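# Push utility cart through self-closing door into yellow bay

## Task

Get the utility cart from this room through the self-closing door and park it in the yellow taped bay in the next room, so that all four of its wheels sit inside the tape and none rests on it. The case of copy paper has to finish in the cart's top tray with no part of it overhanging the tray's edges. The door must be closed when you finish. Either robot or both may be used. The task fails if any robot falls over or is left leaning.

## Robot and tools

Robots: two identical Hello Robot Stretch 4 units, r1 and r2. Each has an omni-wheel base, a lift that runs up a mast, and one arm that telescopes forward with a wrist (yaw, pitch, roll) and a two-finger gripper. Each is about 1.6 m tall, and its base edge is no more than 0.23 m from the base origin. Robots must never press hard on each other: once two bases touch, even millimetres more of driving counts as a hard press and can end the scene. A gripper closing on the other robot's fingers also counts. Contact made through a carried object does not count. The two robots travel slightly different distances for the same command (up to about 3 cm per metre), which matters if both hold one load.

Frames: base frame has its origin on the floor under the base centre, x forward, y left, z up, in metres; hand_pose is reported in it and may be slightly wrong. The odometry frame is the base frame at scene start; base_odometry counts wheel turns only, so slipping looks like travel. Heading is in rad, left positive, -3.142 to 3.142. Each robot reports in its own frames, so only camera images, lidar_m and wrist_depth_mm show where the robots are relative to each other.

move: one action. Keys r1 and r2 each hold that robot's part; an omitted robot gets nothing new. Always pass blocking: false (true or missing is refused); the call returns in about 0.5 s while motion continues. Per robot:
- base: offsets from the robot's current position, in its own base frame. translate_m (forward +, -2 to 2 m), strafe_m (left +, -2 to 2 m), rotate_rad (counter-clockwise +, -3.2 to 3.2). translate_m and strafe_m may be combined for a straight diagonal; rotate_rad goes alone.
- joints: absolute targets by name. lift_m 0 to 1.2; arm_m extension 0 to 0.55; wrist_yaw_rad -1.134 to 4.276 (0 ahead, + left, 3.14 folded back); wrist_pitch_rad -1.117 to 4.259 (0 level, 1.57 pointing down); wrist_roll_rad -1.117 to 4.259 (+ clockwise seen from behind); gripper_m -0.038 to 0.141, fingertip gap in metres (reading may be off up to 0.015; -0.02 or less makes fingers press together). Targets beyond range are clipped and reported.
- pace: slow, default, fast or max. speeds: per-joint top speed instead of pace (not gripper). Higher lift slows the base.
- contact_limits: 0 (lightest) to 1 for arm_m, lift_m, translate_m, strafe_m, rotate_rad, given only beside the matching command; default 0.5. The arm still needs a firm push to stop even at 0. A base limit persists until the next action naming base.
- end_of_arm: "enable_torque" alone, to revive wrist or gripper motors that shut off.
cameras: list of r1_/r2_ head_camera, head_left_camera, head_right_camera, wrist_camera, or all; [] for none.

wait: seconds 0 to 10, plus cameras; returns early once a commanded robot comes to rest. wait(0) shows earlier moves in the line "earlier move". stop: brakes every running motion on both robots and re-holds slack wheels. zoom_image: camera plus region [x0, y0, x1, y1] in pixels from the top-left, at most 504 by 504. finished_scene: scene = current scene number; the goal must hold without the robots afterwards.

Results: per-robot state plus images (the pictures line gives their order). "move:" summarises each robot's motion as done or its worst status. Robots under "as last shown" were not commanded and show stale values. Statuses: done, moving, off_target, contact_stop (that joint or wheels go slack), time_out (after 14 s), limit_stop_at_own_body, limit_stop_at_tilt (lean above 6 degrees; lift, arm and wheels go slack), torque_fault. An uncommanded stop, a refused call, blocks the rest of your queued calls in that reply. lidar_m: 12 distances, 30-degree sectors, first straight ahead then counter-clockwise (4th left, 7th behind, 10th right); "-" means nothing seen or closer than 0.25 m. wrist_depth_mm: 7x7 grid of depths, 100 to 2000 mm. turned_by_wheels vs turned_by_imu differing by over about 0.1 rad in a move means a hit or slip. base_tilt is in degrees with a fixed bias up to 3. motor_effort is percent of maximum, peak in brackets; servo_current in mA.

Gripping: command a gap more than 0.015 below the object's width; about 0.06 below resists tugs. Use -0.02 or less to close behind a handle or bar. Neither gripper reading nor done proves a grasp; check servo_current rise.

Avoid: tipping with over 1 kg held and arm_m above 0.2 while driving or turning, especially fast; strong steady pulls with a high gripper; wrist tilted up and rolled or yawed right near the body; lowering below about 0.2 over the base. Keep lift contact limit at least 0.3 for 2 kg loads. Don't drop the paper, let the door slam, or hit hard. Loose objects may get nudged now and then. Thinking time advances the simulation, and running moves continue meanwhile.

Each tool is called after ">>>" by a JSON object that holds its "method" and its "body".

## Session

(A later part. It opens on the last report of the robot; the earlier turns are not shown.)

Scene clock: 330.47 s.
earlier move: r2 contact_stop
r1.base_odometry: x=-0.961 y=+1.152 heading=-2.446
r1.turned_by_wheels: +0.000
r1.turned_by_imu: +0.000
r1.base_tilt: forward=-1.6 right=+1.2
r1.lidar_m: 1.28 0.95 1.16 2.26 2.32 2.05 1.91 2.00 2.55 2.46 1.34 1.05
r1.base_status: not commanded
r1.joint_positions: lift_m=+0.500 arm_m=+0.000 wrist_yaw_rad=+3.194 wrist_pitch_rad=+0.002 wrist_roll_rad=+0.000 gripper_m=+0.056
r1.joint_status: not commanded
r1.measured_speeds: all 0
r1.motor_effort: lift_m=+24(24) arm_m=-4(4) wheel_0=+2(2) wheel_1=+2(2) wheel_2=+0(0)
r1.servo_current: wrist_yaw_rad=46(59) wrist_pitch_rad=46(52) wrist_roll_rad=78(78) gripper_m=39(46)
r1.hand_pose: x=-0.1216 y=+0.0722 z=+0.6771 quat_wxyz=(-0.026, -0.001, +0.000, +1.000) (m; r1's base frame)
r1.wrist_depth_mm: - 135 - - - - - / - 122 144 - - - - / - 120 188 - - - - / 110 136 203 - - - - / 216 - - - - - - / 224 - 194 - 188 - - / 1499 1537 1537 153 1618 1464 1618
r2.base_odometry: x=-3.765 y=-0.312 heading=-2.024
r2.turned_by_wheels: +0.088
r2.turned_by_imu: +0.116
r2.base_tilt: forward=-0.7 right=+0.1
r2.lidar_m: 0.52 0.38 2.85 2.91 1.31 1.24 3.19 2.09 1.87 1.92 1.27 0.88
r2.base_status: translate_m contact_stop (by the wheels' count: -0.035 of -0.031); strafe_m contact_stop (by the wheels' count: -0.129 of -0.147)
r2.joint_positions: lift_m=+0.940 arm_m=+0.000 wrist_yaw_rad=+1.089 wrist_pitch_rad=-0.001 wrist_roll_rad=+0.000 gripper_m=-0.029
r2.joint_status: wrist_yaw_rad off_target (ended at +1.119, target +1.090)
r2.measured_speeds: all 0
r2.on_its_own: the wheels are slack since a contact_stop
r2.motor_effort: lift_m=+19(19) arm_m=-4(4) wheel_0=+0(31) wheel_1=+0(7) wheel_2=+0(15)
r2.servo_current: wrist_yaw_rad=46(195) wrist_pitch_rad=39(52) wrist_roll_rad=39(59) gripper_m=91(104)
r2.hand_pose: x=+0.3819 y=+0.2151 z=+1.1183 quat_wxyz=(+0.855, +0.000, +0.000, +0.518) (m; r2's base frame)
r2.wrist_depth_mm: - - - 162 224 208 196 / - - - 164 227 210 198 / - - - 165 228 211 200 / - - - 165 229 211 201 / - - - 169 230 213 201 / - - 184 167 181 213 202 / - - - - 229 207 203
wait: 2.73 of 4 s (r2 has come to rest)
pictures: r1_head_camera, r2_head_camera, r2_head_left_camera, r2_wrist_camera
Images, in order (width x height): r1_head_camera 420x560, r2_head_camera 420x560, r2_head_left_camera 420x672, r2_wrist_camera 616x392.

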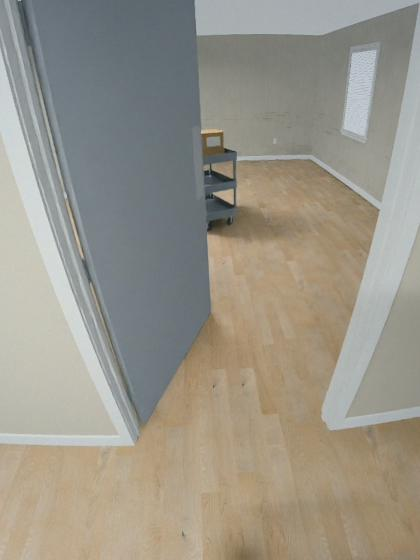

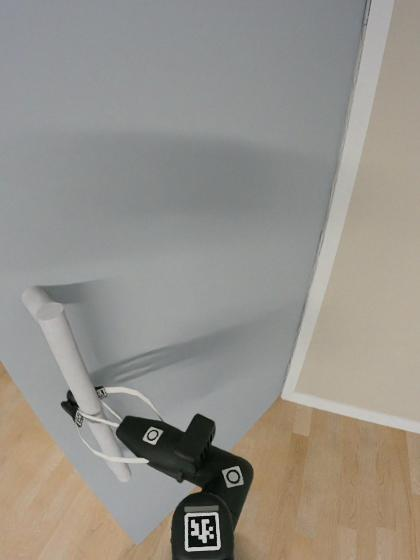

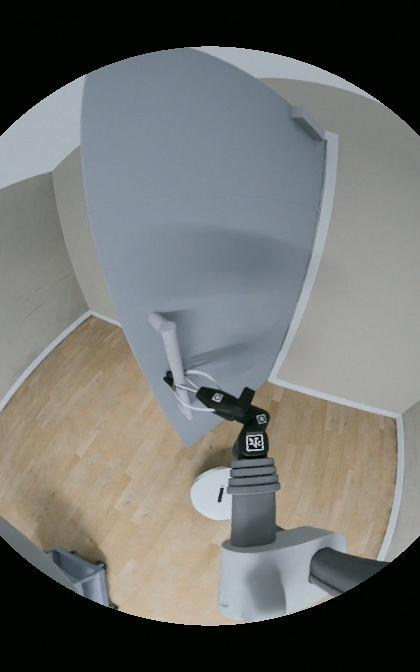

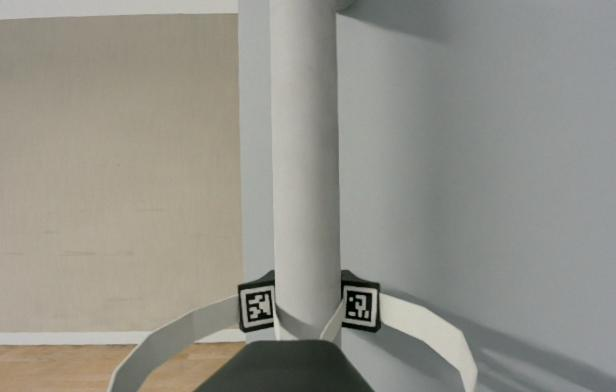

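>>> {"method": "move", "body": {"blocking": false, "r2": {"base":{"translate_m":-0.041,"strafe_m":-0.111},"joints":{"wrist_yaw_rad":1.14},"pace":"slow","speeds":{"wrist_yaw_rad":0.1}}, "cameras": []}}

>>> {"method": "wait", "body": {"seconds": 4, "cameras": ["r2_wrist_camera"]}}

>>> {"method": "move", "body": {"blocking": false, "r2": {"base":{"translate_m":-0.025,"strafe_m":-0.117},"joints":{"wrist_yaw_rad":1.2},"pace":"slow","speeds":{"wrist_yaw_rad":0.1}}, "cameras": []}}

>>> {"method": "wait", "body": {"seconds": 4, "cameras": ["r2_wrist_camera","r1_head_camera"]}}

Scene clock: 346.87 s.
move: r2 moving
r1: as last shown
r1.base_tilt: forward=-1.6 right=+1.3
r1.lidar_m: 1.30 0.95 1.17 2.27 2.31 2.05 1.92 1.98 2.56 2.46 1.35 1.06
r1.motor_effort: lift_m=+24(24) arm_m=-4(4) wheel_0=+2(2) wheel_1=+1(2) wheel_2=+0(0)
r1.servo_current: wrist_yaw_rad=59(65) wrist_pitch_rad=33(46) wrist_roll_rad=39(59) gripper_m=46(46)
r1.wrist_depth_mm: - 135 - - - - - / - 121 144 - - - - / - 120 189 - - - - / 110 135 202 - - - - / 216 - - - - - - / 225 - 193 - 188 - - / 1537 1537 1499 153 1576 1499 1618
r2.base_odometry: x=-3.774 y=-0.303 heading=-2.024
r2.turned_by_wheels: +0.001
r2.turned_by_imu: +0.001
r2.base_tilt: forward=-0.7 right=+0.0
r2.lidar_m: 0.51 0.38 2.88 2.91 1.29 1.22 3.19 2.03 1.87 1.89 1.26 0.88
r2.base_status: translate_m moving; strafe_m moving
r2.joint_positions: lift_m=+0.940 arm_m=+0.000 wrist_yaw_rad=+1.121 wrist_pitch_rad=-0.001 wrist_roll_rad=+0.000 gripper_m=-0.029
r2.joint_status: wrist_yaw_rad moving
r2.measured_speeds: translate_m=-0.018 strafe_m=-0.045 rotate_rad=-0.001 lift_m=+0.000 arm_m=+0.000 wrist_yaw_rad=+0.114 wrist_pitch_rad=+0.000 wrist_roll_rad=+0.000
r2.motor_effort: lift_m=+19(19) arm_m=-4(4) wheel_0=+9(9) wheel_1=-11(13) wheel_2=+14(14)
r2.servo_current: wrist_yaw_rad=59(111) wrist_pitch_rad=33(46) wrist_roll_rad=46(59) gripper_m=98(98)
r2.hand_pose: x=+0.3751 y=+0.2216 z=+1.1183 quat_wxyz=(+0.847, +0.000, +0.000, +0.531) (m; r2's base frame)
r2.wrist_depth_mm: - - - 165 225 207 196 / - - - 163 227 208 197 / - - - 166 229 211 198 / - - - 165 229 211 200 / - - - 167 231 212 200 / - - 186 167 181 211 201 / - - - - 229 208 202
pictures: none
No camera images: "cameras" was empty.

Scene clock: 348.83 s.
earlier move: r2 done
r1.base_odometry: x=-0.961 y=+1.152 heading=-2.446
r1.turned_by_wheels: +0.000
r1.turned_by_imu: +0.000
r1.base_tilt: forward=-1.6 right=+1.3
r1.lidar_m: 1.38 0.93 1.16 2.26 2.32 2.03 1.91 2.00 2.60 2.46 1.35 1.05
r1.base_status: not commanded
r1.joint_positions: lift_m=+0.500 arm_m=+0.000 wrist_yaw_rad=+3.194 wrist_pitch_rad=+0.002 wrist_roll_rad=+0.000 gripper_m=+0.056
r1.joint_status: not commanded
r1.measured_speeds: all 0
r1.motor_effort: lift_m=+24(24) arm_m=-4(4) wheel_0=+2(2) wheel_1=+1(2) wheel_2=+0(0)
r1.servo_current: wrist_yaw_rad=59(78) wrist_pitch_rad=39(52) wrist_roll_rad=33(65) gripper_m=46(52)
r1.hand_pose: x=-0.1216 y=+0.0722 z=+0.6771 quat_wxyz=(-0.026, -0.001, +0.000, +1.000) (m; r1's base frame)
r1.wrist_depth_mm: - 135 - - - - - / - 121 144 - - - - / - 120 188 - - - - / 110 136 203 - - - - / 215 - - - - - - / 226 - 193 - 188 - - / 1499 1537 1499 154 1618 1464 1661
r2.base_odometry: x=-3.846 y=-0.227 heading=-2.022
r2.turned_by_wheels: +0.002
r2.turned_by_imu: +0.002
r2.base_tilt: forward=-0.7 right=+0.1
r2.lidar_m: 0.52 0.35 2.98 3.01 1.25 1.31 2.98 1.94 1.77 1.81 1.22 1.06
r2.base_status: done
r2.joint_positions: lift_m=+0.940 arm_m=+0.000 wrist_yaw_rad=+1.153 wrist_pitch_rad=-0.001 wrist_roll_rad=+0.000 gripper_m=-0.029
r2.joint_status: all done
r2.measured_speeds: all 0
r2.motor_effort: lift_m=+18(19) arm_m=-4(4) wheel_0=+18(22) wheel_1=-2(14) wheel_2=+11(14)
r2.servo_current: wrist_yaw_rad=91(111) wrist_pitch_rad=39(52) wrist_roll_rad=52(59) gripper_m=91(104)
r2.hand_pose: x=+0.3679 y=+0.2280 z=+1.1183 quat_wxyz=(+0.838, +0.000, +0.000, +0.545) (m; r2's base frame)
r2.wrist_depth_mm: - - - 163 222 206 195 / - - - 163 226 208 197 / - - - 167 224 208 198 / - - - 167 226 209 200 / - - - 167 229 210 200 / - - 183 167 221 212 200 / - - - - 228 208 202
wait: 1.97 of 4 s (r2 has come to rest)
pictures: r2_wrist_camera
Images, in order (width x height): r2_wrist_camera 616x392.

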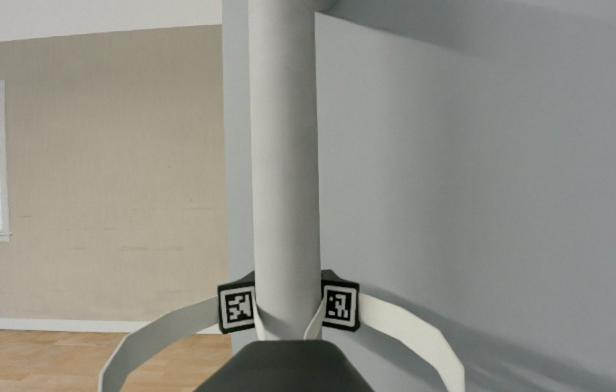

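Scene clock: 349.33 s.
move: r2 moving
r1: as last shown
r1.lidar_m: 1.38 0.94 1.14 2.25 2.32 2.05 1.91 2.00 2.59 2.44 1.35 1.06
r1.motor_effort: lift_m=+24(24) arm_m=-4(4) wheel_0=+2(2) wheel_1=+2(2) wheel_2=+0(0)
r1.servo_current: wrist_yaw_rad=39(59) wrist_pitch_rad=46(46) wrist_roll_rad=39(52) gripper_m=39(46)
r1.wrist_depth_mm: - 135 - - - - - / - 121 144 - - - - / - 120 189 - - - - / 110 136 204 - - - - / 216 - - - - - - / 225 - 195 - 188 - - / 1537 1537 1499 153 1576 1464 1576
r2.base_odometry: x=-3.857 y=-0.219 heading=-2.020
r2.turned_by_wheels: +0.002
r2.turned_by_imu: +0.002
r2.base_tilt: forward=-0.7 right=+0.0
r2.lidar_m: 0.53 0.35 3.00 3.01 1.26 1.35 2.95 1.93 1.74 1.78 1.24 1.09
r2.base_status: translate_m moving; strafe_m moving
r2.joint_positions: lift_m=+0.940 arm_m=+0.000 wrist_yaw_rad=+1.191 wrist_pitch_rad=-0.001 wrist_roll_rad=+0.000 gripper_m=-0.029
r2.joint_status: wrist_yaw_rad moving
r2.measured_speeds: translate_m=-0.011 strafe_m=-0.050 rotate_rad=+0.002 lift_m=+0.000 arm_m=+0.000 wrist_yaw_rad=+0.095 wrist_pitch_rad=+0.000 wrist_roll_rad=+0.000
r2.motor_effort: lift_m=+19(19) arm_m=-4(4) wheel_0=+17(22) wheel_1=-7(9) wheel_2=+13(13)
r2.servo_current: wrist_yaw_rad=46(98) wrist_pitch_rad=39(46) wrist_roll_rad=46(59) gripper_m=91(104)
r2.hand_pose: x=+0.3590 y=+0.2354 z=+1.1183 quat_wxyz=(+0.828, +0.000, +0.000, +0.561) (m; r2's base frame)
r2.wrist_depth_mm: - - - 164 222 205 195 / - - - 165 225 206 196 / - - - 165 226 208 196 / - - - 166 227 209 198 / - - - 166 228 209 199 / - - 187 167 181 211 200 / - - - - 228 206 200
pictures: none
No camera images: "cameras" was empty.

Scene clock: 351.27 s.
earlier move: r2 off_target
r1.base_odometry: x=-0.961 y=+1.152 heading=-2.446
r1.turned_by_wheels: +0.000
r1.turned_by_imu: +0.000
r1.base_tilt: forward=-1.6 right=+1.3
r1.lidar_m: 1.51 0.96 1.17 2.25 2.33 2.06 1.92 1.99 2.57 2.45 1.32 1.06
r1.base_status: not commanded
r1.joint_positions: lift_m=+0.500 arm_m=+0.000 wrist_yaw_rad=+3.194 wrist_pitch_rad=+0.002 wrist_roll_rad=+0.000 gripper_m=+0.056
r1.joint_status: not commanded
r1.measured_speeds: all 0
r1.motor_effort: lift_m=+24(24) arm_m=-4(4) wheel_0=+2(2) wheel_1=+1(2) wheel_2=+0(0)
r1.servo_current: wrist_yaw_rad=59(65) wrist_pitch_rad=46(52) wrist_roll_rad=39(72) gripper_m=39(46)
r1.hand_pose: x=-0.1216 y=+0.0722 z=+0.6771 quat_wxyz=(-0.026, -0.001, +0.000, +1.000) (m; r1's base frame)
r1.wrist_depth_mm: - 135 - - - - - / - 121 144 - - - - / - 120 188 - - - - / 110 135 203 - - - - / 216 - - - - - - / 224 - 193 - 187 - - / 1499 1537 1576 154 1618 1537 1661
r2.base_odometry: x=-3.941 y=-0.154 heading=-2.019
r2.turned_by_wheels: +0.001
r2.turned_by_imu: +0.015
r2.base_tilt: forward=-0.7 right=+0.0
r2.lidar_m: 0.56 0.35 0.41 3.15 1.34 1.46 2.70 1.80 1.66 1.69 1.20 1.13
r2.base_status: done
r2.joint_positions: lift_m=+0.940 arm_m=+0.000 wrist_yaw_rad=+1.227 wrist_pitch_rad=-0.001 wrist_roll_rad=+0.000 gripper_m=-0.029
r2.joint_status: wrist_yaw_rad off_target (ended at +1.226, target +1.200)
r2.measured_speeds: all 0
r2.on_its_own: wrist_yaw_rad is at rest, and its servo_current (182 mA) is outside its rest range (0 to 104 mA)
r2.motor_effort: lift_m=+19(19) arm_m=+4(4) wheel_0=+26(30) wheel_1=+2(9) wheel_2=+9(15)
r2.servo_current: wrist_yaw_rad=182(182) wrist_pitch_rad=39(46) wrist_roll_rad=46(59) gripper_m=91(104)
r2.hand_pose: x=+0.3504 y=+0.2420 z=+1.1183 quat_wxyz=(+0.818, +0.000, +0.000, +0.576) (m; r2's base frame)
r2.wrist_depth_mm: - - - 229 219 204 193 / - - 260 231 220 204 194 / - - 262 232 222 206 195 / - - 264 233 222 206 196 / - - 266 204 224 208 197 / - - 178 169 220 209 198 / - - - - 221 207 198
wait: 1.93 of 4 s (r2 has come to rest)
pictures: r1_head_camera, r2_wrist_camera
Images, in order (width x height): r1_head_camera 420x560, r2_wrist_camera 616x392.

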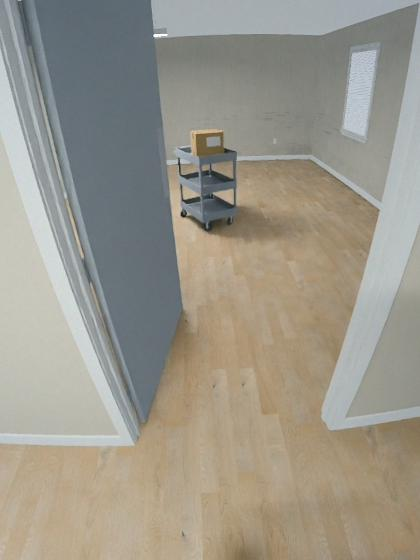

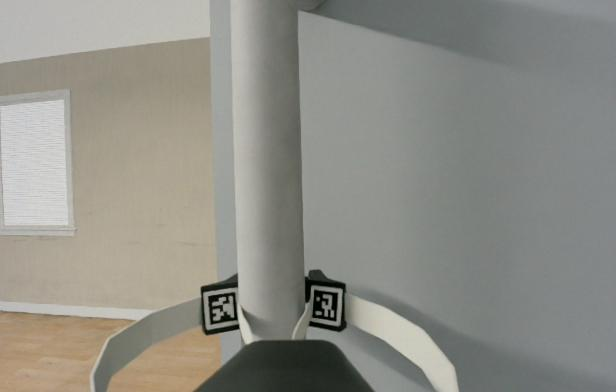

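>>> {"method": "move", "body": {"blocking": false, "r1": {"base":{"strafe_m":-0.17},"joints":{"lift_m":0.75}}, "cameras": []}}

>>> {"method": "wait", "body": {"seconds": 2.5, "cameras": ["r1_head_camera"]}}

>>> {"method": "move", "body": {"blocking": false, "r1": {"base":{"translate_m":1.9}}, "cameras": []}}

>>> {"method": "wait", "body": {"seconds": 8, "cameras": ["r1_head_camera","r1_head_left_camera"]}}

Scene clock: 362.20 s.
move: r1 moving
r1.base_odometry: x=-0.984 y=+1.180 heading=-2.446
r1.turned_by_wheels: +0.000
r1.turned_by_imu: +0.000
r1.base_tilt: forward=-1.6 right=+1.2
r1.lidar_m: 1.57 0.97 1.17 2.29 2.35 2.02 1.91 1.96 2.57 2.41 1.35 1.01
r1.base_status: strafe_m moving
r1.joint_positions: lift_m=+0.538 arm_m=+0.000 wrist_yaw_rad=+3.194 wrist_pitch_rad=+0.002 wrist_roll_rad=+0.000 gripper_m=+0.056
r1.joint_status: lift_m moving
r1.measured_speeds: translate_m=-0.001 strafe_m=-0.141 rotate_rad=+0.003 lift_m=+0.146 arm_m=+0.000 wrist_yaw_rad=+0.000 wrist_pitch_rad=+0.000 wrist_roll_rad=+0.000
r1.motor_effort: lift_m=+23(27) arm_m=-4(4) wheel_0=+12(12) wheel_1=-7(11) wheel_2=+0(1)
r1.servo_current: wrist_yaw_rad=39(72) wrist_pitch_rad=52(52) wrist_roll_rad=59(59) gripper_m=39(52)
r1.hand_pose: x=-0.1216 y=+0.0722 z=+0.7152 quat_wxyz=(-0.026, -0.001, +0.000, +1.000) (m; r1's base frame)
r1.wrist_depth_mm: - 135 - - - - - / - 123 146 - - - - / - 121 191 - - - - / 110 136 206 - - - - / 137 - - - - - - / 216 - 193 - 187 - - / 224 1618 1618 153 1708 1537 1708
r2.base_odometry: x=-3.941 y=-0.154 heading=-2.019
r2.turned_by_wheels: +0.000
r2.turned_by_imu: +0.000
r2.base_tilt: forward=-0.7 right=+0.0
r2.lidar_m: 0.52 0.35 0.39 3.16 1.32 1.49 2.71 1.81 1.66 1.67 1.24 1.10
r2.base_status: not commanded
r2.joint_positions: lift_m=+0.940 arm_m=+0.000 wrist_yaw_rad=+1.227 wrist_pitch_rad=-0.001 wrist_roll_rad=+0.000 gripper_m=-0.029
r2.joint_status: not commanded
r2.measured_speeds: all 0
r2.motor_effort: lift_m=+19(19) arm_m=+4(4) wheel_0=+25(26) wheel_1=+2(3) wheel_2=+10(10)
r2.servo_current: wrist_yaw_rad=169(182) wrist_pitch_rad=39(46) wrist_roll_rad=46(52) gripper_m=91(104)
r2.hand_pose: x=+0.3504 y=+0.2420 z=+1.1183 quat_wxyz=(+0.818, +0.000, +0.000, +0.576) (m; r2's base frame)
r2.wrist_depth_mm: - - - 229 220 203 193 / - - 260 231 220 204 194 / - - 260 233 222 206 195 / - - 265 232 223 206 196 / - - 266 204 224 208 197 / - - 178 171 220 208 198 / - - - - 222 207 198
pictures: none
No camera images: "cameras" was empty.

Scene clock: 363.80 s.
earlier move: r1 done
r1.base_odometry: x=-1.069 y=+1.283 heading=-2.446
r1.turned_by_wheels: +0.000
r1.turned_by_imu: -0.001
r1.base_tilt: forward=-1.6 right=+1.3
r1.lidar_m: 1.99 1.05 1.17 2.41 2.49 2.04 1.90 1.96 2.44 2.27 1.37 0.98
r1.base_status: done
r1.joint_positions: lift_m=+0.750 arm_m=+0.000 wrist_yaw_rad=+3.194 wrist_pitch_rad=+0.002 wrist_roll_rad=+0.000 gripper_m=+0.056
r1.joint_status: all done
r1.measured_speeds: all 0
r1.motor_effort: lift_m=+24(27) arm_m=-4(4) wheel_0=+1(12) wheel_1=+0(11) wheel_2=+0(2)
r1.servo_current: wrist_yaw_rad=59(72) wrist_pitch_rad=39(52) wrist_roll_rad=46(59) gripper_m=39(52)
r1.hand_pose: x=-0.1216 y=+0.0722 z=+0.9272 quat_wxyz=(-0.026, -0.001, +0.000, +1.000) (m; r1's base frame)
r1.wrist_depth_mm: - 134 - - - - - / - 119 136 - - - - / - 120 156 - - - - / 107 135 198 - - - - / 212 - - - - - - / 220 - 193 - 187 - - / 217 - - 153 - 1983 -
r2.base_odometry: x=-3.941 y=-0.154 heading=-2.019
r2.turned_by_wheels: +0.000
r2.turned_by_imu: +0.000
r2.base_tilt: forward=-0.7 right=+0.0
r2.lidar_m: 0.52 0.33 0.41 3.12 1.36 1.49 2.68 1.78 1.65 1.69 1.24 1.10
r2.base_status: not commanded
r2.joint_positions: lift_m=+0.940 arm_m=+0.000 wrist_yaw_rad=+1.227 wrist_pitch_rad=-0.001 wrist_roll_rad=+0.000 gripper_m=-0.029
r2.joint_status: not commanded
r2.measured_speeds: all 0
r2.on_its_own: wrist_yaw_rad is at rest, and its servo_current (176 mA) is outside its rest range (0 to 104 mA)
r2.motor_effort: lift_m=+19(19) arm_m=+4(4) wheel_0=+25(26) wheel_1=+3(3) wheel_2=+10(10)
r2.servo_current: wrist_yaw_rad=176(182) wrist_pitch_rad=39(46) wrist_roll_rad=39(59) gripper_m=98(104)
r2.hand_pose: x=+0.3504 y=+0.2420 z=+1.1183 quat_wxyz=(+0.818, +0.000, +0.000, +0.576) (m; r2's base frame)
r2.wrist_depth_mm: - - - 229 220 203 192 / - - 260 231 220 204 193 / - - 264 231 221 206 195 / - - 263 232 223 206 196 / - - 266 204 224 208 197 / - - 178 171 220 208 197 / - - - - 221 206 197
wait: 1.60 of 2.5 s (r1 has come to rest)
pictures: r1_head_camera
Images, in order (width x height): r1_head_camera 420x560.

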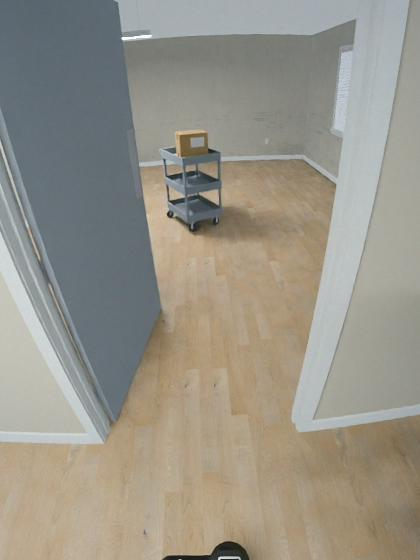

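Scene clock: 364.30 s.
move: r1 moving
r1.base_odometry: x=-1.094 y=+1.263 heading=-2.446
r1.turned_by_wheels: +0.000
r1.turned_by_imu: +0.000
r1.base_tilt: forward=-1.6 right=+1.2
r1.lidar_m: 1.98 1.01 1.13 2.42 2.50 2.05 1.93 1.99 2.39 2.28 1.31 0.94
r1.base_status: translate_m moving
r1.joint_positions: lift_m=+0.750 arm_m=+0.000 wrist_yaw_rad=+3.194 wrist_pitch_rad=+0.002 wrist_roll_rad=+0.000 gripper_m=+0.056
r1.joint_status: not commanded
r1.measured_speeds: translate_m=+0.121 strafe_m=+0.000 rotate_rad=+0.006 lift_m=+0.000 arm_m=+0.000 wrist_yaw_rad=+0.000 wrist_pitch_rad=+0.000 wrist_roll_rad=+0.000
r1.motor_effort: lift_m=+24(24) arm_m=-4(4) wheel_0=+5(8) wheel_1=+7(7) wheel_2=-8(10)
r1.servo_current: wrist_yaw_rad=46(59) wrist_pitch_rad=39(46) wrist_roll_rad=52(59) gripper_m=46(46)
r1.hand_pose: x=-0.1216 y=+0.0722 z=+0.9272 quat_wxyz=(-0.026, -0.001, +0.000, +1.000) (m; r1's base frame)
r1.wrist_depth_mm: - 134 245 - - - - / - 118 134 - - - - / - 119 158 - - - - / 111 135 194 - - - - / 212 - - - - - - / 219 - 194 - 187 - - / 227 - - 153 - 1921 -
r2.base_odometry: x=-3.941 y=-0.154 heading=-2.019
r2.turned_by_wheels: +0.000
r2.turned_by_imu: +0.000
r2.base_tilt: forward=-0.7 right=+0.1
r2.lidar_m: 0.56 0.31 0.41 3.14 1.32 1.49 2.67 1.81 1.63 1.70 1.22 1.13
r2.base_status: not commanded
r2.joint_positions: lift_m=+0.940 arm_m=+0.000 wrist_yaw_rad=+1.227 wrist_pitch_rad=-0.001 wrist_roll_rad=+0.000 gripper_m=-0.029
r2.joint_status: not commanded
r2.measured_speeds: all 0
r2.motor_effort: lift_m=+19(19) arm_m=+4(4) wheel_0=+26(26) wheel_1=+2(3) wheel_2=+10(10)
r2.servo_current: wrist_yaw_rad=156(182) wrist_pitch_rad=39(46) wrist_roll_rad=33(59) gripper_m=98(98)
r2.hand_pose: x=+0.3504 y=+0.2420 z=+1.1183 quat_wxyz=(+0.818, +0.000, +0.000, +0.576) (m; r2's base frame)
r2.wrist_depth_mm: - - - 229 219 203 192 / - - 262 230 220 205 193 / - - 263 231 220 206 195 / - - 264 232 222 206 196 / - - 265 204 225 207 197 / - - 178 170 220 208 198 / - - - - 222 206 198
pictures: none
No camera images: "cameras" was empty.

Scene clock: 371.63 s.
earlier move: r1 done
r1.base_odometry: x=-2.528 y=+0.065 heading=-2.446
r1.turned_by_wheels: +0.000
r1.turned_by_imu: -0.001
r1.base_tilt: forward=-1.6 right=+1.3
r1.lidar_m: 1.46 1.45 0.74 0.47 0.50 0.83 3.88 0.90 1.16 2.14 2.20 2.86
r1.base_status: done
r1.joint_positions: lift_m=+0.750 arm_m=+0.000 wrist_yaw_rad=+3.194 wrist_pitch_rad=+0.002 wrist_roll_rad=+0.000 gripper_m=+0.056
r1.joint_status: not commanded
r1.measured_speeds: all 0
r1.motor_effort: lift_m=+24(24) arm_m=-4(4) wheel_0=+1(9) wheel_1=+0(8) wheel_2=+2(10)
r1.servo_current: wrist_yaw_rad=33(78) wrist_pitch_rad=46(52) wrist_roll_rad=46(72) gripper_m=39(52)
r1.hand_pose: x=-0.1216 y=+0.0722 z=+0.9272 quat_wxyz=(-0.026, -0.001, +0.000, +1.000) (m; r1's base frame)
r1.wrist_depth_mm: - 134 247 - - - - / - 118 134 - - - - / - 119 155 - - - - / 111 135 201 - - - - / 138 946 - - - - - / 218 1008 194 - 187 - - / 217 152 - 153 - 1921 -
r2.base_odometry: x=-3.941 y=-0.154 heading=-2.019
r2.turned_by_wheels: +0.000
r2.turned_by_imu: +0.001
r2.base_tilt: forward=-0.7 right=+0.0
r2.lidar_m: 0.56 0.35 0.41 3.12 1.32 1.48 2.71 1.81 1.66 1.69 1.22 1.13
r2.base_status: not commanded
r2.joint_positions: lift_m=+0.940 arm_m=+0.000 wrist_yaw_rad=+1.227 wrist_pitch_rad=-0.001 wrist_roll_rad=+0.000 gripper_m=-0.029
r2.joint_status: not commanded
r2.measured_speeds: all 0
r2.on_its_own: wrist_yaw_rad is at rest, and its servo_current (182 mA) is outside its rest range (0 to 104 mA)
r2.motor_effort: lift_m=+19(19) arm_m=+4(4) wheel_0=+25(26) wheel_1=+2(3) wheel_2=+10(10)
r2.servo_current: wrist_yaw_rad=182(182) wrist_pitch_rad=33(46) wrist_roll_rad=46(65) gripper_m=91(104)
r2.hand_pose: x=+0.3504 y=+0.2420 z=+1.1183 quat_wxyz=(+0.818, +0.000, +0.000, +0.576) (m; r2's base frame)
r2.wrist_depth_mm: - - - 229 219 203 193 / - - 260 230 220 204 194 / - - 262 231 221 205 195 / - - 263 232 222 206 196 / - - 266 204 224 208 197 / - - 178 170 220 208 198 / - - - - 221 207 198
wait: 7.33 of 8 s (r1 has come to rest)
pictures: r1_head_camera, r1_head_left_camera
Images, in order (width x height): r1_head_camera 420x560, r1_head_left_camera 420x672.

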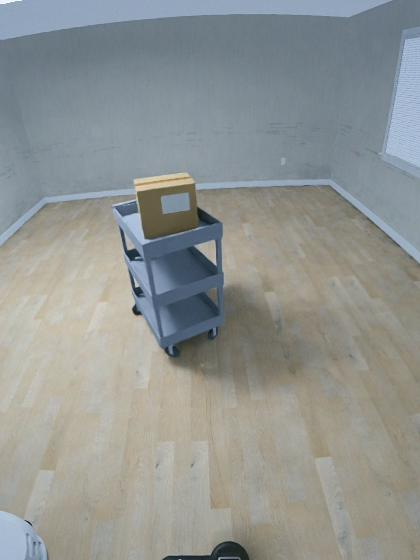

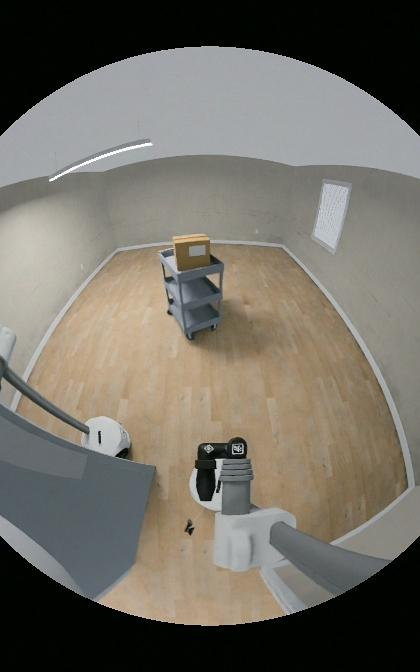

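>>> {"method": "move", "body": {"blocking": false, "r1": {"base":{"translate_m":0.85,"strafe_m":0.1},"joints":{"lift_m":1.1,"wrist_yaw_rad":0,"wrist_pitch_rad":1.57,"wrist_roll_rad":0.9,"gripper_m":0.07}}, "cameras": ["r1_head_camera"]}}

>>> {"method": "zoom_image", "body": {"camera": "r1_head_camera", "region": [80, 150, 260, 370]}}

>>> {"method": "wait", "body": {"seconds": 5, "cameras": ["r1_head_camera","r1_wrist_camera"]}}

Scene clock: 385.30 s.
move: r1 moving
r1.base_odometry: x=-2.550 y=+0.042 heading=-2.446
r1.turned_by_wheels: +0.000
r1.turned_by_imu: +0.000
r1.base_tilt: forward=-1.6 right=+1.2
r1.lidar_m: 1.43 1.43 0.76 0.47 0.53 0.80 3.92 0.91 1.19 2.15 2.17 2.87
r1.base_status: translate_m moving; strafe_m moving
r1.joint_positions: lift_m=+0.788 arm_m=+0.000 wrist_yaw_rad=+2.608 wrist_pitch_rad=+0.583 wrist_roll_rad=+0.582 gripper_m=+0.069
r1.joint_status: lift_m moving; wrist_yaw_rad moving; wrist_pitch_rad moving; wrist_roll_rad moving; gripper_m moving
r1.measured_speeds: translate_m=+0.121 strafe_m=+0.013 rotate_rad=+0.002 lift_m=+0.146 arm_m=+0.000 wrist_yaw_rad=-1.817 wrist_pitch_rad=+1.817 wrist_roll_rad=+1.819
r1.motor_effort: lift_m=+26(27) arm_m=-4(4) wheel_0=+7(9) wheel_1=+9(9) wheel_2=-9(9)
r1.servo_current: wrist_yaw_rad=91(130) wrist_pitch_rad=52(91) wrist_roll_rad=65(104) gripper_m=52(59)
r1.hand_pose: x=+0.0081 y=+0.1978 z=+0.8071 quat_wxyz=(+0.322, -0.193, +0.338, +0.863) (m; r1's base frame)
r1.wrist_depth_mm: - - - 535 452 377 324 / - - - - 517 415 362 / - - - - 544 469 394 / - - - - - 525 442 / - - 1808 1537 - - 508 / - 1808 193 1308 191 - - / 1808 1430 1229 151 1025 891 -
r2.base_odometry: x=-3.941 y=-0.154 heading=-2.019
r2.turned_by_wheels: +0.000
r2.turned_by_imu: +0.000
r2.base_tilt: forward=-0.7 right=+0.0
r2.lidar_m: 0.55 0.34 0.41 3.13 1.33 1.47 2.72 1.77 1.65 1.69 1.23 1.12
r2.base_status: not commanded
r2.joint_positions: lift_m=+0.940 arm_m=+0.000 wrist_yaw_rad=+1.227 wrist_pitch_rad=-0.001 wrist_roll_rad=+0.000 gripper_m=-0.029
r2.joint_status: not commanded
r2.measured_speeds: all 0
r2.motor_effort: lift_m=+19(19) arm_m=+4(4) wheel_0=+25(26) wheel_1=+3(3) wheel_2=+10(10)
r2.servo_current: wrist_yaw_rad=169(182) wrist_pitch_rad=39(46) wrist_roll_rad=46(52) gripper_m=91(104)
r2.hand_pose: x=+0.3504 y=+0.2420 z=+1.1183 quat_wxyz=(+0.818, +0.000, +0.000, +0.576) (m; r2's base frame)
r2.wrist_depth_mm: - - - 229 219 203 193 / - - 260 230 220 204 193 / - - 263 233 221 206 195 / - - 264 233 222 206 196 / - - 266 204 224 207 198 / - - 178 171 219 209 198 / - - - - 221 206 198
pictures: r1_head_camera
Images, in order (width x height): r1_head_camera 420x560.

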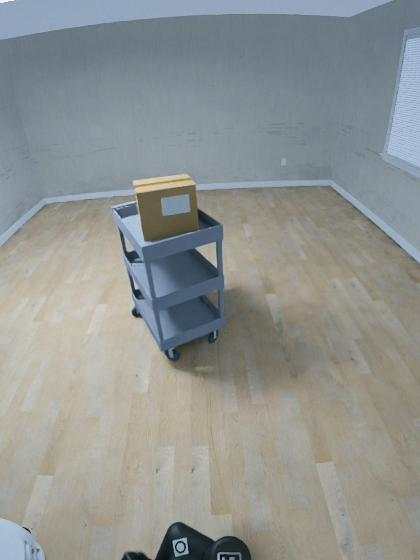

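Scaled by 2.291 from the camera's 420x560 image, which has a finer 600x800 frame.

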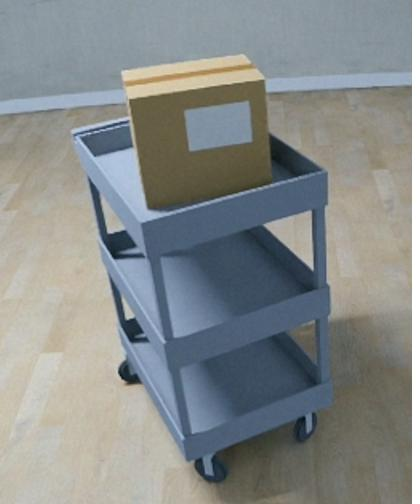

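Scene clock: 389.13 s.
earlier move: r1 done
r1.base_odometry: x=-3.116 y=-0.556 heading=-2.446
r1.turned_by_wheels: +0.000
r1.turned_by_imu: +0.000
r1.base_tilt: forward=-1.6 right=+1.3
r1.lidar_m: 0.65 0.63 2.70 2.53 0.83 0.85 1.83 1.76 2.29 2.19 2.23 2.86
r1.base_status: done
r1.joint_positions: lift_m=+1.100 arm_m=+0.000 wrist_yaw_rad=+0.003 wrist_pitch_rad=+1.568 wrist_roll_rad=+0.898 gripper_m=+0.070
r1.joint_status: all done
r1.measured_speeds: all 0
r1.motor_effort: lift_m=+24(28) arm_m=-4(4) wheel_0=+2(9) wheel_1=+1(9) wheel_2=+1(10)
r1.servo_current: wrist_yaw_rad=52(130) wrist_pitch_rad=39(91) wrist_roll_rad=52(104) gripper_m=46(59)
r1.hand_pose: x=+0.1719 y=-0.0874 z=+0.9894 quat_wxyz=(+0.638, +0.307, +0.637, -0.306) (m; r1's base frame)
r1.wrist_depth_mm: 1205 1182 1182 1205 1182 1205 1205 / - 1205 1205 1205 1205 1205 1229 / - 1205 1205 1182 1205 1229 1205 / - 1182 1205 1205 1182 1205 1182 / 1182 1205 1205 1008 1008 1205 1229 / 1182 1205 192 1008 190 1229 1205 / 1205 1205 1205 151 1205 415 1205
r2.base_odometry: x=-3.941 y=-0.154 heading=-2.019
r2.turned_by_wheels: +0.000
r2.turned_by_imu: +0.001
r2.base_tilt: forward=-0.7 right=+0.0
r2.lidar_m: 0.54 0.35 0.42 0.85 0.90 1.49 2.70 1.79 1.65 1.69 1.20 1.09
r2.base_status: not commanded
r2.joint_positions: lift_m=+0.940 arm_m=+0.000 wrist_yaw_rad=+1.227 wrist_pitch_rad=-0.001 wrist_roll_rad=+0.000 gripper_m=-0.029
r2.joint_status: not commanded
r2.measured_speeds: all 0
r2.on_its_own: wrist_yaw_rad is at rest, and its servo_current (182 mA) is outside its rest range (0 to 104 mA)
r2.motor_effort: lift_m=+19(19) arm_m=+4(4) wheel_0=+25(26) wheel_1=+2(3) wheel_2=+10(10)
r2.servo_current: wrist_yaw_rad=182(189) wrist_pitch_rad=39(52) wrist_roll_rad=33(65) gripper_m=98(104)
r2.hand_pose: x=+0.3504 y=+0.2420 z=+1.1183 quat_wxyz=(+0.818, +0.000, +0.000, +0.576) (m; r2's base frame)
r2.wrist_depth_mm: - - - 229 219 203 192 / - - 260 231 220 204 194 / - - 263 231 221 206 195 / - - 263 233 223 206 196 / - - 266 204 224 207 196 / - - 178 170 220 208 198 / - 917 - - 222 206 198
wait: 3.83 of 5 s (r1 has come to rest)
pictures: r1_head_camera, r1_wrist_camera
Images, in order (width x height): r1_head_camera 420x560, r1_wrist_camera 616x392.

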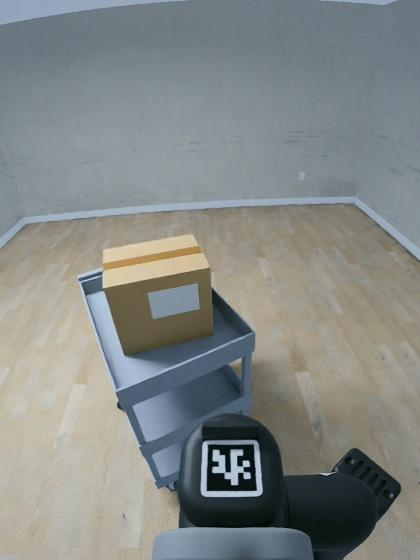

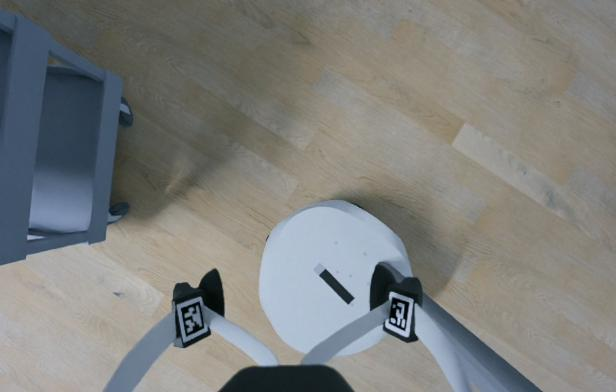

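>>> {"method": "move", "body": {"blocking": false, "r1": {"base":{"translate_m":0.12,"strafe_m":0.16},"joints":{"arm_m":0.3},"pace":"slow"}, "cameras": []}}

>>> {"method": "wait", "body": {"seconds": 6, "cameras": []}}

>>> {"method": "wait", "body": {"seconds": 1.2, "cameras": ["r1_head_camera","r1_wrist_camera"]}}

Scene clock: 406.87 s.
move: r1 moving
r1.base_odometry: x=-3.116 y=-0.569 heading=-2.446
r1.turned_by_wheels: +0.000
r1.turned_by_imu: +0.000
r1.base_tilt: forward=-1.6 right=+1.3
r1.lidar_m: 0.65 0.61 2.70 2.51 0.82 0.81 1.79 1.77 2.31 2.20 2.23 2.87
r1.base_status: translate_m moving; strafe_m moving
r1.joint_positions: lift_m=+1.100 arm_m=+0.013 wrist_yaw_rad=+0.003 wrist_pitch_rad=+1.568 wrist_roll_rad=+0.898 gripper_m=+0.070
r1.joint_status: arm_m moving
r1.measured_speeds: translate_m=+0.030 strafe_m=+0.039 rotate_rad=-0.003 lift_m=+0.000 arm_m=+0.049 wrist_yaw_rad=+0.000 wrist_pitch_rad=+0.000 wrist_roll_rad=+0.000
r1.motor_effort: lift_m=+24(24) arm_m=+1(7) wheel_0=-3(6) wheel_1=+4(7) wheel_2=-4(5)
r1.servo_current: wrist_yaw_rad=52(65) wrist_pitch_rad=39(52) wrist_roll_rad=52(52) gripper_m=39(46)
r1.hand_pose: x=+0.1846 y=-0.0874 z=+0.9894 quat_wxyz=(+0.638, +0.307, +0.637, -0.306) (m; r1's base frame)
r1.wrist_depth_mm: 1205 1205 1182 1182 1229 1229 1205 / - 1205 1205 1182 1205 1205 1205 / - 1182 1205 1182 1205 1205 1205 / - 1182 1182 1182 1182 1205 1205 / 1182 1205 1182 1008 991 1205 1205 / 1182 1182 192 1008 191 1205 1229 / 1182 1182 1182 151 1205 433 1205
r2.base_odometry: x=-3.941 y=-0.154 heading=-2.019
r2.turned_by_wheels: +0.000
r2.turned_by_imu: +0.000
r2.base_tilt: forward=-0.7 right=+0.0
r2.lidar_m: 0.54 0.34 0.40 0.85 0.86 1.49 2.69 1.79 1.64 1.69 1.22 1.11
r2.base_status: not commanded
r2.joint_positions: lift_m=+0.940 arm_m=+0.000 wrist_yaw_rad=+1.227 wrist_pitch_rad=-0.001 wrist_roll_rad=+0.000 gripper_m=-0.029
r2.joint_status: not commanded
r2.measured_speeds: all 0
r2.motor_effort: lift_m=+19(19) arm_m=+4(4) wheel_0=+25(26) wheel_1=+2(3) wheel_2=+10(10)
r2.servo_current: wrist_yaw_rad=169(182) wrist_pitch_rad=39(46) wrist_roll_rad=46(59) gripper_m=91(98)
r2.hand_pose: x=+0.3504 y=+0.2420 z=+1.1183 quat_wxyz=(+0.818, +0.000, +0.000, +0.576) (m; r2's base frame)
r2.wrist_depth_mm: - - - 229 219 203 192 / 904 - 260 232 220 204 194 / - - 263 231 221 205 195 / - - 264 232 223 206 196 / - - 265 204 224 208 197 / - - 178 170 220 209 198 / - 917 - - 222 207 198
pictures: none
No camera images: "cameras" was empty.

Scene clock: 410.63 s.
earlier move: r1 done
r1.base_odometry: x=-3.106 y=-0.756 heading=-2.446
r1.turned_by_wheels: +0.000
r1.turned_by_imu: +0.001
r1.base_tilt: forward=-1.6 right=+1.3
r1.lidar_m: 0.47 0.48 2.55 2.39 0.81 0.80 1.11 1.93 2.47 2.33 2.40 0.65
r1.base_status: done
r1.joint_positions: lift_m=+1.100 arm_m=+0.300 wrist_yaw_rad=+0.003 wrist_pitch_rad=+1.568 wrist_roll_rad=+0.898 gripper_m=+0.070
r1.joint_status: all done
r1.measured_speeds: all 0
r1.motor_effort: lift_m=+24(24) arm_m=+5(8) wheel_0=-3(7) wheel_1=+2(9) wheel_2=-1(7)
r1.servo_current: wrist_yaw_rad=59(85) wrist_pitch_rad=33(52) wrist_roll_rad=52(72) gripper_m=46(46)
r1.hand_pose: x=+0.4719 y=-0.0874 z=+0.9894 quat_wxyz=(+0.638, +0.307, +0.637, -0.306) (m; r1's base frame)
r1.wrist_depth_mm: 297 413 415 1205 1182 1229 1205 / 319 415 415 1205 1205 1182 1182 / 343 418 415 1205 1182 1205 1205 / 370 413 397 1182 1182 1205 1205 / 402 415 407 1182 1205 1182 1182 / 418 418 193 1205 190 1205 1205 / 415 415 549 151 976 991 1205
r2.base_odometry: x=-3.941 y=-0.154 heading=-2.019
r2.turned_by_wheels: +0.000
r2.turned_by_imu: +0.001
r2.base_tilt: forward=-0.7 right=+0.0
r2.lidar_m: 0.55 0.34 0.40 0.86 0.79 1.49 2.71 1.81 1.66 1.70 1.22 1.12
r2.base_status: not commanded
r2.joint_positions: lift_m=+0.940 arm_m=+0.000 wrist_yaw_rad=+1.227 wrist_pitch_rad=-0.001 wrist_roll_rad=+0.000 gripper_m=-0.029
r2.joint_status: not commanded
r2.measured_speeds: all 0
r2.on_its_own: wrist_yaw_rad is at rest, and its servo_current (163 mA) is outside its rest range (0 to 104 mA)
r2.motor_effort: lift_m=+19(19) arm_m=+4(4) wheel_0=+25(26) wheel_1=+2(3) wheel_2=+10(10)
r2.servo_current: wrist_yaw_rad=163(189) wrist_pitch_rad=46(52) wrist_roll_rad=46(65) gripper_m=98(104)
r2.hand_pose: x=+0.3504 y=+0.2420 z=+1.1183 quat_wxyz=(+0.818, +0.000, +0.000, +0.576) (m; r2's base frame)
r2.wrist_depth_mm: - - - 229 219 202 192 / - - 260 231 220 204 193 / - - 263 232 221 206 195 / - - 264 233 223 207 196 / - - 265 204 224 207 197 / - - 178 170 220 208 198 / - - - - 221 207 199
wait: 3.77 of 6 s (r1 has come to rest)
pictures: none
No camera images: "cameras" was empty.

Scene clock: 411.83 s.
r1.base_odometry: x=-3.106 y=-0.756 heading=-2.446
r1.turned_by_wheels: +0.000
r1.turned_by_imu: +0.000
r1.base_tilt: forward=-1.6 right=+1.3
r1.lidar_m: 0.47 0.45 2.53 2.37 0.81 0.81 1.11 1.90 2.45 2.33 2.37 0.64
r1.base_status: done
r1.joint_positions: lift_m=+1.100 arm_m=+0.300 wrist_yaw_rad=+0.003 wrist_pitch_rad=+1.568 wrist_roll_rad=+0.898 gripper_m=+0.070
r1.joint_status: all done
r1.measured_speeds: all 0
r1.motor_effort: lift_m=+24(24) arm_m=+5(8) wheel_0=-4(7) wheel_1=+2(9) wheel_2=-1(7)
r1.servo_current: wrist_yaw_rad=59(85) wrist_pitch_rad=46(52) wrist_roll_rad=52(72) gripper_m=46(46)
r1.hand_pose: x=+0.4719 y=-0.0874 z=+0.9894 quat_wxyz=(+0.638, +0.307, +0.637, -0.306) (m; r1's base frame)
r1.wrist_depth_mm: 297 415 413 1229 1205 1229 1205 / 317 418 415 1205 1182 1205 1205 / 345 415 415 1182 1182 1182 1205 / 373 415 397 1229 1182 1160 1205 / 399 418 413 1205 1205 1229 1205 / 415 418 192 1205 191 1229 1205 / 418 415 544 151 991 1008 1229
r2.base_odometry: x=-3.941 y=-0.154 heading=-2.019
r2.turned_by_wheels: +0.000
r2.turned_by_imu: +0.000
r2.base_tilt: forward=-0.7 right=+0.0
r2.lidar_m: 0.53 0.35 0.42 0.86 0.80 1.49 2.67 1.80 1.65 1.69 1.23 1.11
r2.base_status: not commanded
r2.joint_positions: lift_m=+0.940 arm_m=+0.000 wrist_yaw_rad=+1.227 wrist_pitch_rad=-0.001 wrist_roll_rad=+0.000 gripper_m=-0.029
r2.joint_status: not commanded
r2.measured_speeds: all 0
r2.on_its_own: wrist_yaw_rad is at rest, and its servo_current (169 mA) is outside its rest range (0 to 104 mA)
r2.motor_effort: lift_m=+19(19) arm_m=+4(4) wheel_0=+26(26) wheel_1=+2(3) wheel_2=+10(10)
r2.servo_current: wrist_yaw_rad=169(189) wrist_pitch_rad=46(52) wrist_roll_rad=39(65) gripper_m=91(104)
r2.hand_pose: x=+0.3504 y=+0.2420 z=+1.1183 quat_wxyz=(+0.818, +0.000, +0.000, +0.576) (m; r2's base frame)
r2.wrist_depth_mm: - - - 229 219 202 193 / - - 260 231 221 204 193 / - - 262 231 221 206 195 / - - 264 232 222 206 196 / - - 265 204 224 208 197 / - - 179 171 220 209 198 / - - - - 221 207 198
wait: 1.20 s; at rest by 0.27 s
pictures: r1_head_camera, r1_wrist_camera
Images, in order (width x height): r1_head_camera 420x560, r1_wrist_camera 616x392.

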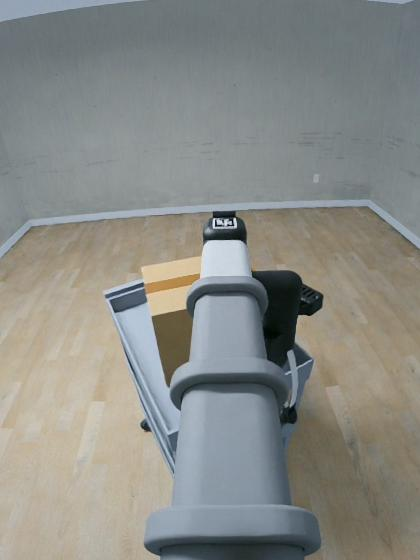

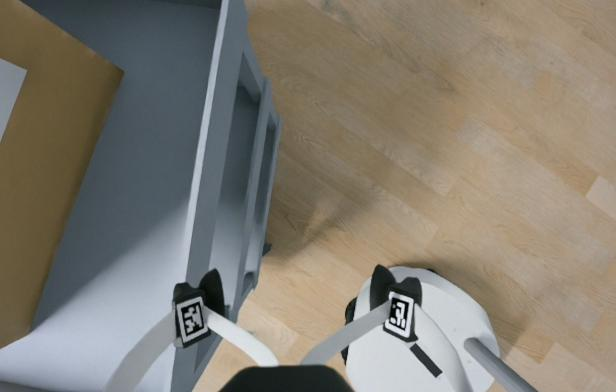

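>>> {"method": "move", "body": {"blocking": false, "r1": {"base":{"strafe_m":0.02},"joints":{"arm_m":0.392,"wrist_roll_rad":1.04},"pace":"slow"}, "cameras": []}}

>>> {"method": "wait", "body": {"seconds": 3, "cameras": ["r1_wrist_camera"]}}

Scene clock: 427.57 s.
move: r1 moving
r1.base_odometry: x=-3.097 y=-0.767 heading=-2.446
r1.turned_by_wheels: +0.000
r1.turned_by_imu: +0.000
r1.base_tilt: forward=-1.6 right=+1.2
r1.lidar_m: 0.48 0.49 2.51 2.35 0.79 0.78 0.92 1.93 2.47 2.34 2.41 0.63
r1.base_status: strafe_m moving
r1.joint_positions: lift_m=+1.100 arm_m=+0.313 wrist_yaw_rad=+0.003 wrist_pitch_rad=+1.568 wrist_roll_rad=+1.038 gripper_m=+0.070
r1.joint_status: arm_m moving; wrist_roll_rad moving
r1.measured_speeds: translate_m=+0.000 strafe_m=+0.042 rotate_rad=-0.001 lift_m=+0.000 arm_m=+0.049 wrist_yaw_rad=+0.000 wrist_pitch_rad=+0.000 wrist_roll_rad=+0.008
r1.motor_effort: lift_m=+24(24) arm_m=+5(6) wheel_0=-4(8) wheel_1=+2(8) wheel_2=-1(2)
r1.servo_current: wrist_yaw_rad=39(59) wrist_pitch_rad=39(46) wrist_roll_rad=46(78) gripper_m=39(46)
r1.hand_pose: x=+0.4846 y=-0.0874 z=+0.9894 quat_wxyz=(+0.615, +0.350, +0.614, -0.349) (m; r1's base frame)
r1.wrist_depth_mm: 413 415 413 1205 1182 1205 1182 / 310 413 413 1182 1205 1182 1182 / 329 415 413 1205 1182 1229 1205 / 347 413 415 1205 1229 1205 1229 / 373 415 418 1205 1205 1182 1205 / 387 415 192 1205 191 991 1205 / 404 415 404 152 991 976 1229
r2.base_odometry: x=-3.941 y=-0.154 heading=-2.019
r2.turned_by_wheels: +0.000
r2.turned_by_imu: +0.000
r2.base_tilt: forward=-0.7 right=+0.0
r2.lidar_m: 0.57 0.35 0.41 0.86 0.80 1.46 2.71 1.77 1.64 1.69 1.23 1.14
r2.base_status: not commanded
r2.joint_positions: lift_m=+0.940 arm_m=+0.000 wrist_yaw_rad=+1.227 wrist_pitch_rad=-0.001 wrist_roll_rad=+0.000 gripper_m=-0.029
r2.joint_status: not commanded
r2.measured_speeds: all 0
r2.motor_effort: lift_m=+19(19) arm_m=+4(4) wheel_0=+25(26) wheel_1=+3(3) wheel_2=+10(10)
r2.servo_current: wrist_yaw_rad=176(182) wrist_pitch_rad=39(46) wrist_roll_rad=39(59) gripper_m=98(104)
r2.hand_pose: x=+0.3504 y=+0.2420 z=+1.1183 quat_wxyz=(+0.818, +0.000, +0.000, +0.576) (m; r2's base frame)
r2.wrist_depth_mm: - - - 229 218 204 193 / - - 262 231 220 204 194 / - - 262 231 222 205 195 / - - 264 233 222 206 196 / - - 265 204 224 208 197 / - - 178 170 220 208 198 / - - - - 222 207 199
pictures: none
No camera images: "cameras" was empty.

Scene clock: 429.27 s.
earlier move: r1 done
r1.base_odometry: x=-3.093 y=-0.771 heading=-2.446
r1.turned_by_wheels: +0.000
r1.turned_by_imu: +0.000
r1.base_tilt: forward=-1.6 right=+1.3
r1.lidar_m: 0.45 0.45 2.51 2.35 0.82 0.79 0.90 1.89 2.44 2.35 2.42 0.64
r1.base_status: done
r1.joint_positions: lift_m=+1.100 arm_m=+0.392 wrist_yaw_rad=+0.003 wrist_pitch_rad=+1.568 wrist_roll_rad=+1.038 gripper_m=+0.070
r1.joint_status: all done
r1.measured_speeds: all 0
r1.motor_effort: lift_m=+24(24) arm_m=+5(8) wheel_0=-2(8) wheel_1=+4(8) wheel_2=+0(2)
r1.servo_current: wrist_yaw_rad=46(65) wrist_pitch_rad=33(52) wrist_roll_rad=52(78) gripper_m=46(46)
r1.hand_pose: x=+0.5638 y=-0.0874 z=+0.9894 quat_wxyz=(+0.615, +0.350, +0.614, -0.349) (m; r1's base frame)
r1.wrist_depth_mm: 345 387 389 1229 1205 1205 1182 / 198 415 415 1160 1205 1182 1229 / 210 309 415 1205 1205 1205 1205 / 221 338 415 1229 1205 1205 1205 / 230 359 415 1229 1205 1205 1205 / 252 375 198 1182 191 991 1205 / 263 324 415 143 976 991 1205
r2.base_odometry: x=-3.941 y=-0.154 heading=-2.019
r2.turned_by_wheels: +0.000
r2.turned_by_imu: +0.000
r2.base_tilt: forward=-0.7 right=+0.0
r2.lidar_m: 0.55 0.34 0.40 0.82 0.78 1.46 2.72 1.80 1.64 1.69 1.22 1.12
r2.base_status: not commanded
r2.joint_positions: lift_m=+0.940 arm_m=+0.000 wrist_yaw_rad=+1.227 wrist_pitch_rad=-0.001 wrist_roll_rad=+0.000 gripper_m=-0.029
r2.joint_status: not commanded
r2.measured_speeds: all 0
r2.on_its_own: wrist_yaw_rad is at rest, and its servo_current (182 mA) is outside its rest range (0 to 104 mA)
r2.motor_effort: lift_m=+19(19) arm_m=+4(4) wheel_0=+25(26) wheel_1=+2(3) wheel_2=+10(10)
r2.servo_current: wrist_yaw_rad=182(182) wrist_pitch_rad=39(46) wrist_roll_rad=46(59) gripper_m=98(104)
r2.hand_pose: x=+0.3504 y=+0.2420 z=+1.1183 quat_wxyz=(+0.818, +0.000, +0.000, +0.576) (m; r2's base frame)
r2.wrist_depth_mm: - - - 229 219 204 191 / - - 260 230 220 204 194 / - - 262 231 221 206 195 / - - 263 233 222 207 196 / - - 265 204 224 208 197 / - - 178 170 220 208 198 / - - - - 222 207 198
wait: 1.70 of 3 s (r1 has come to rest)
pictures: r1_wrist_camera
Images, in order (width x height): r1_wrist_camera 616x392.

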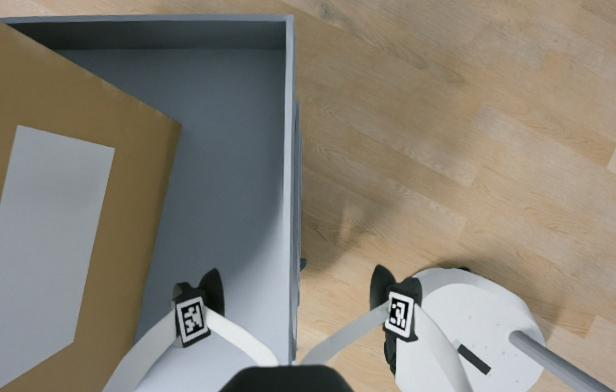

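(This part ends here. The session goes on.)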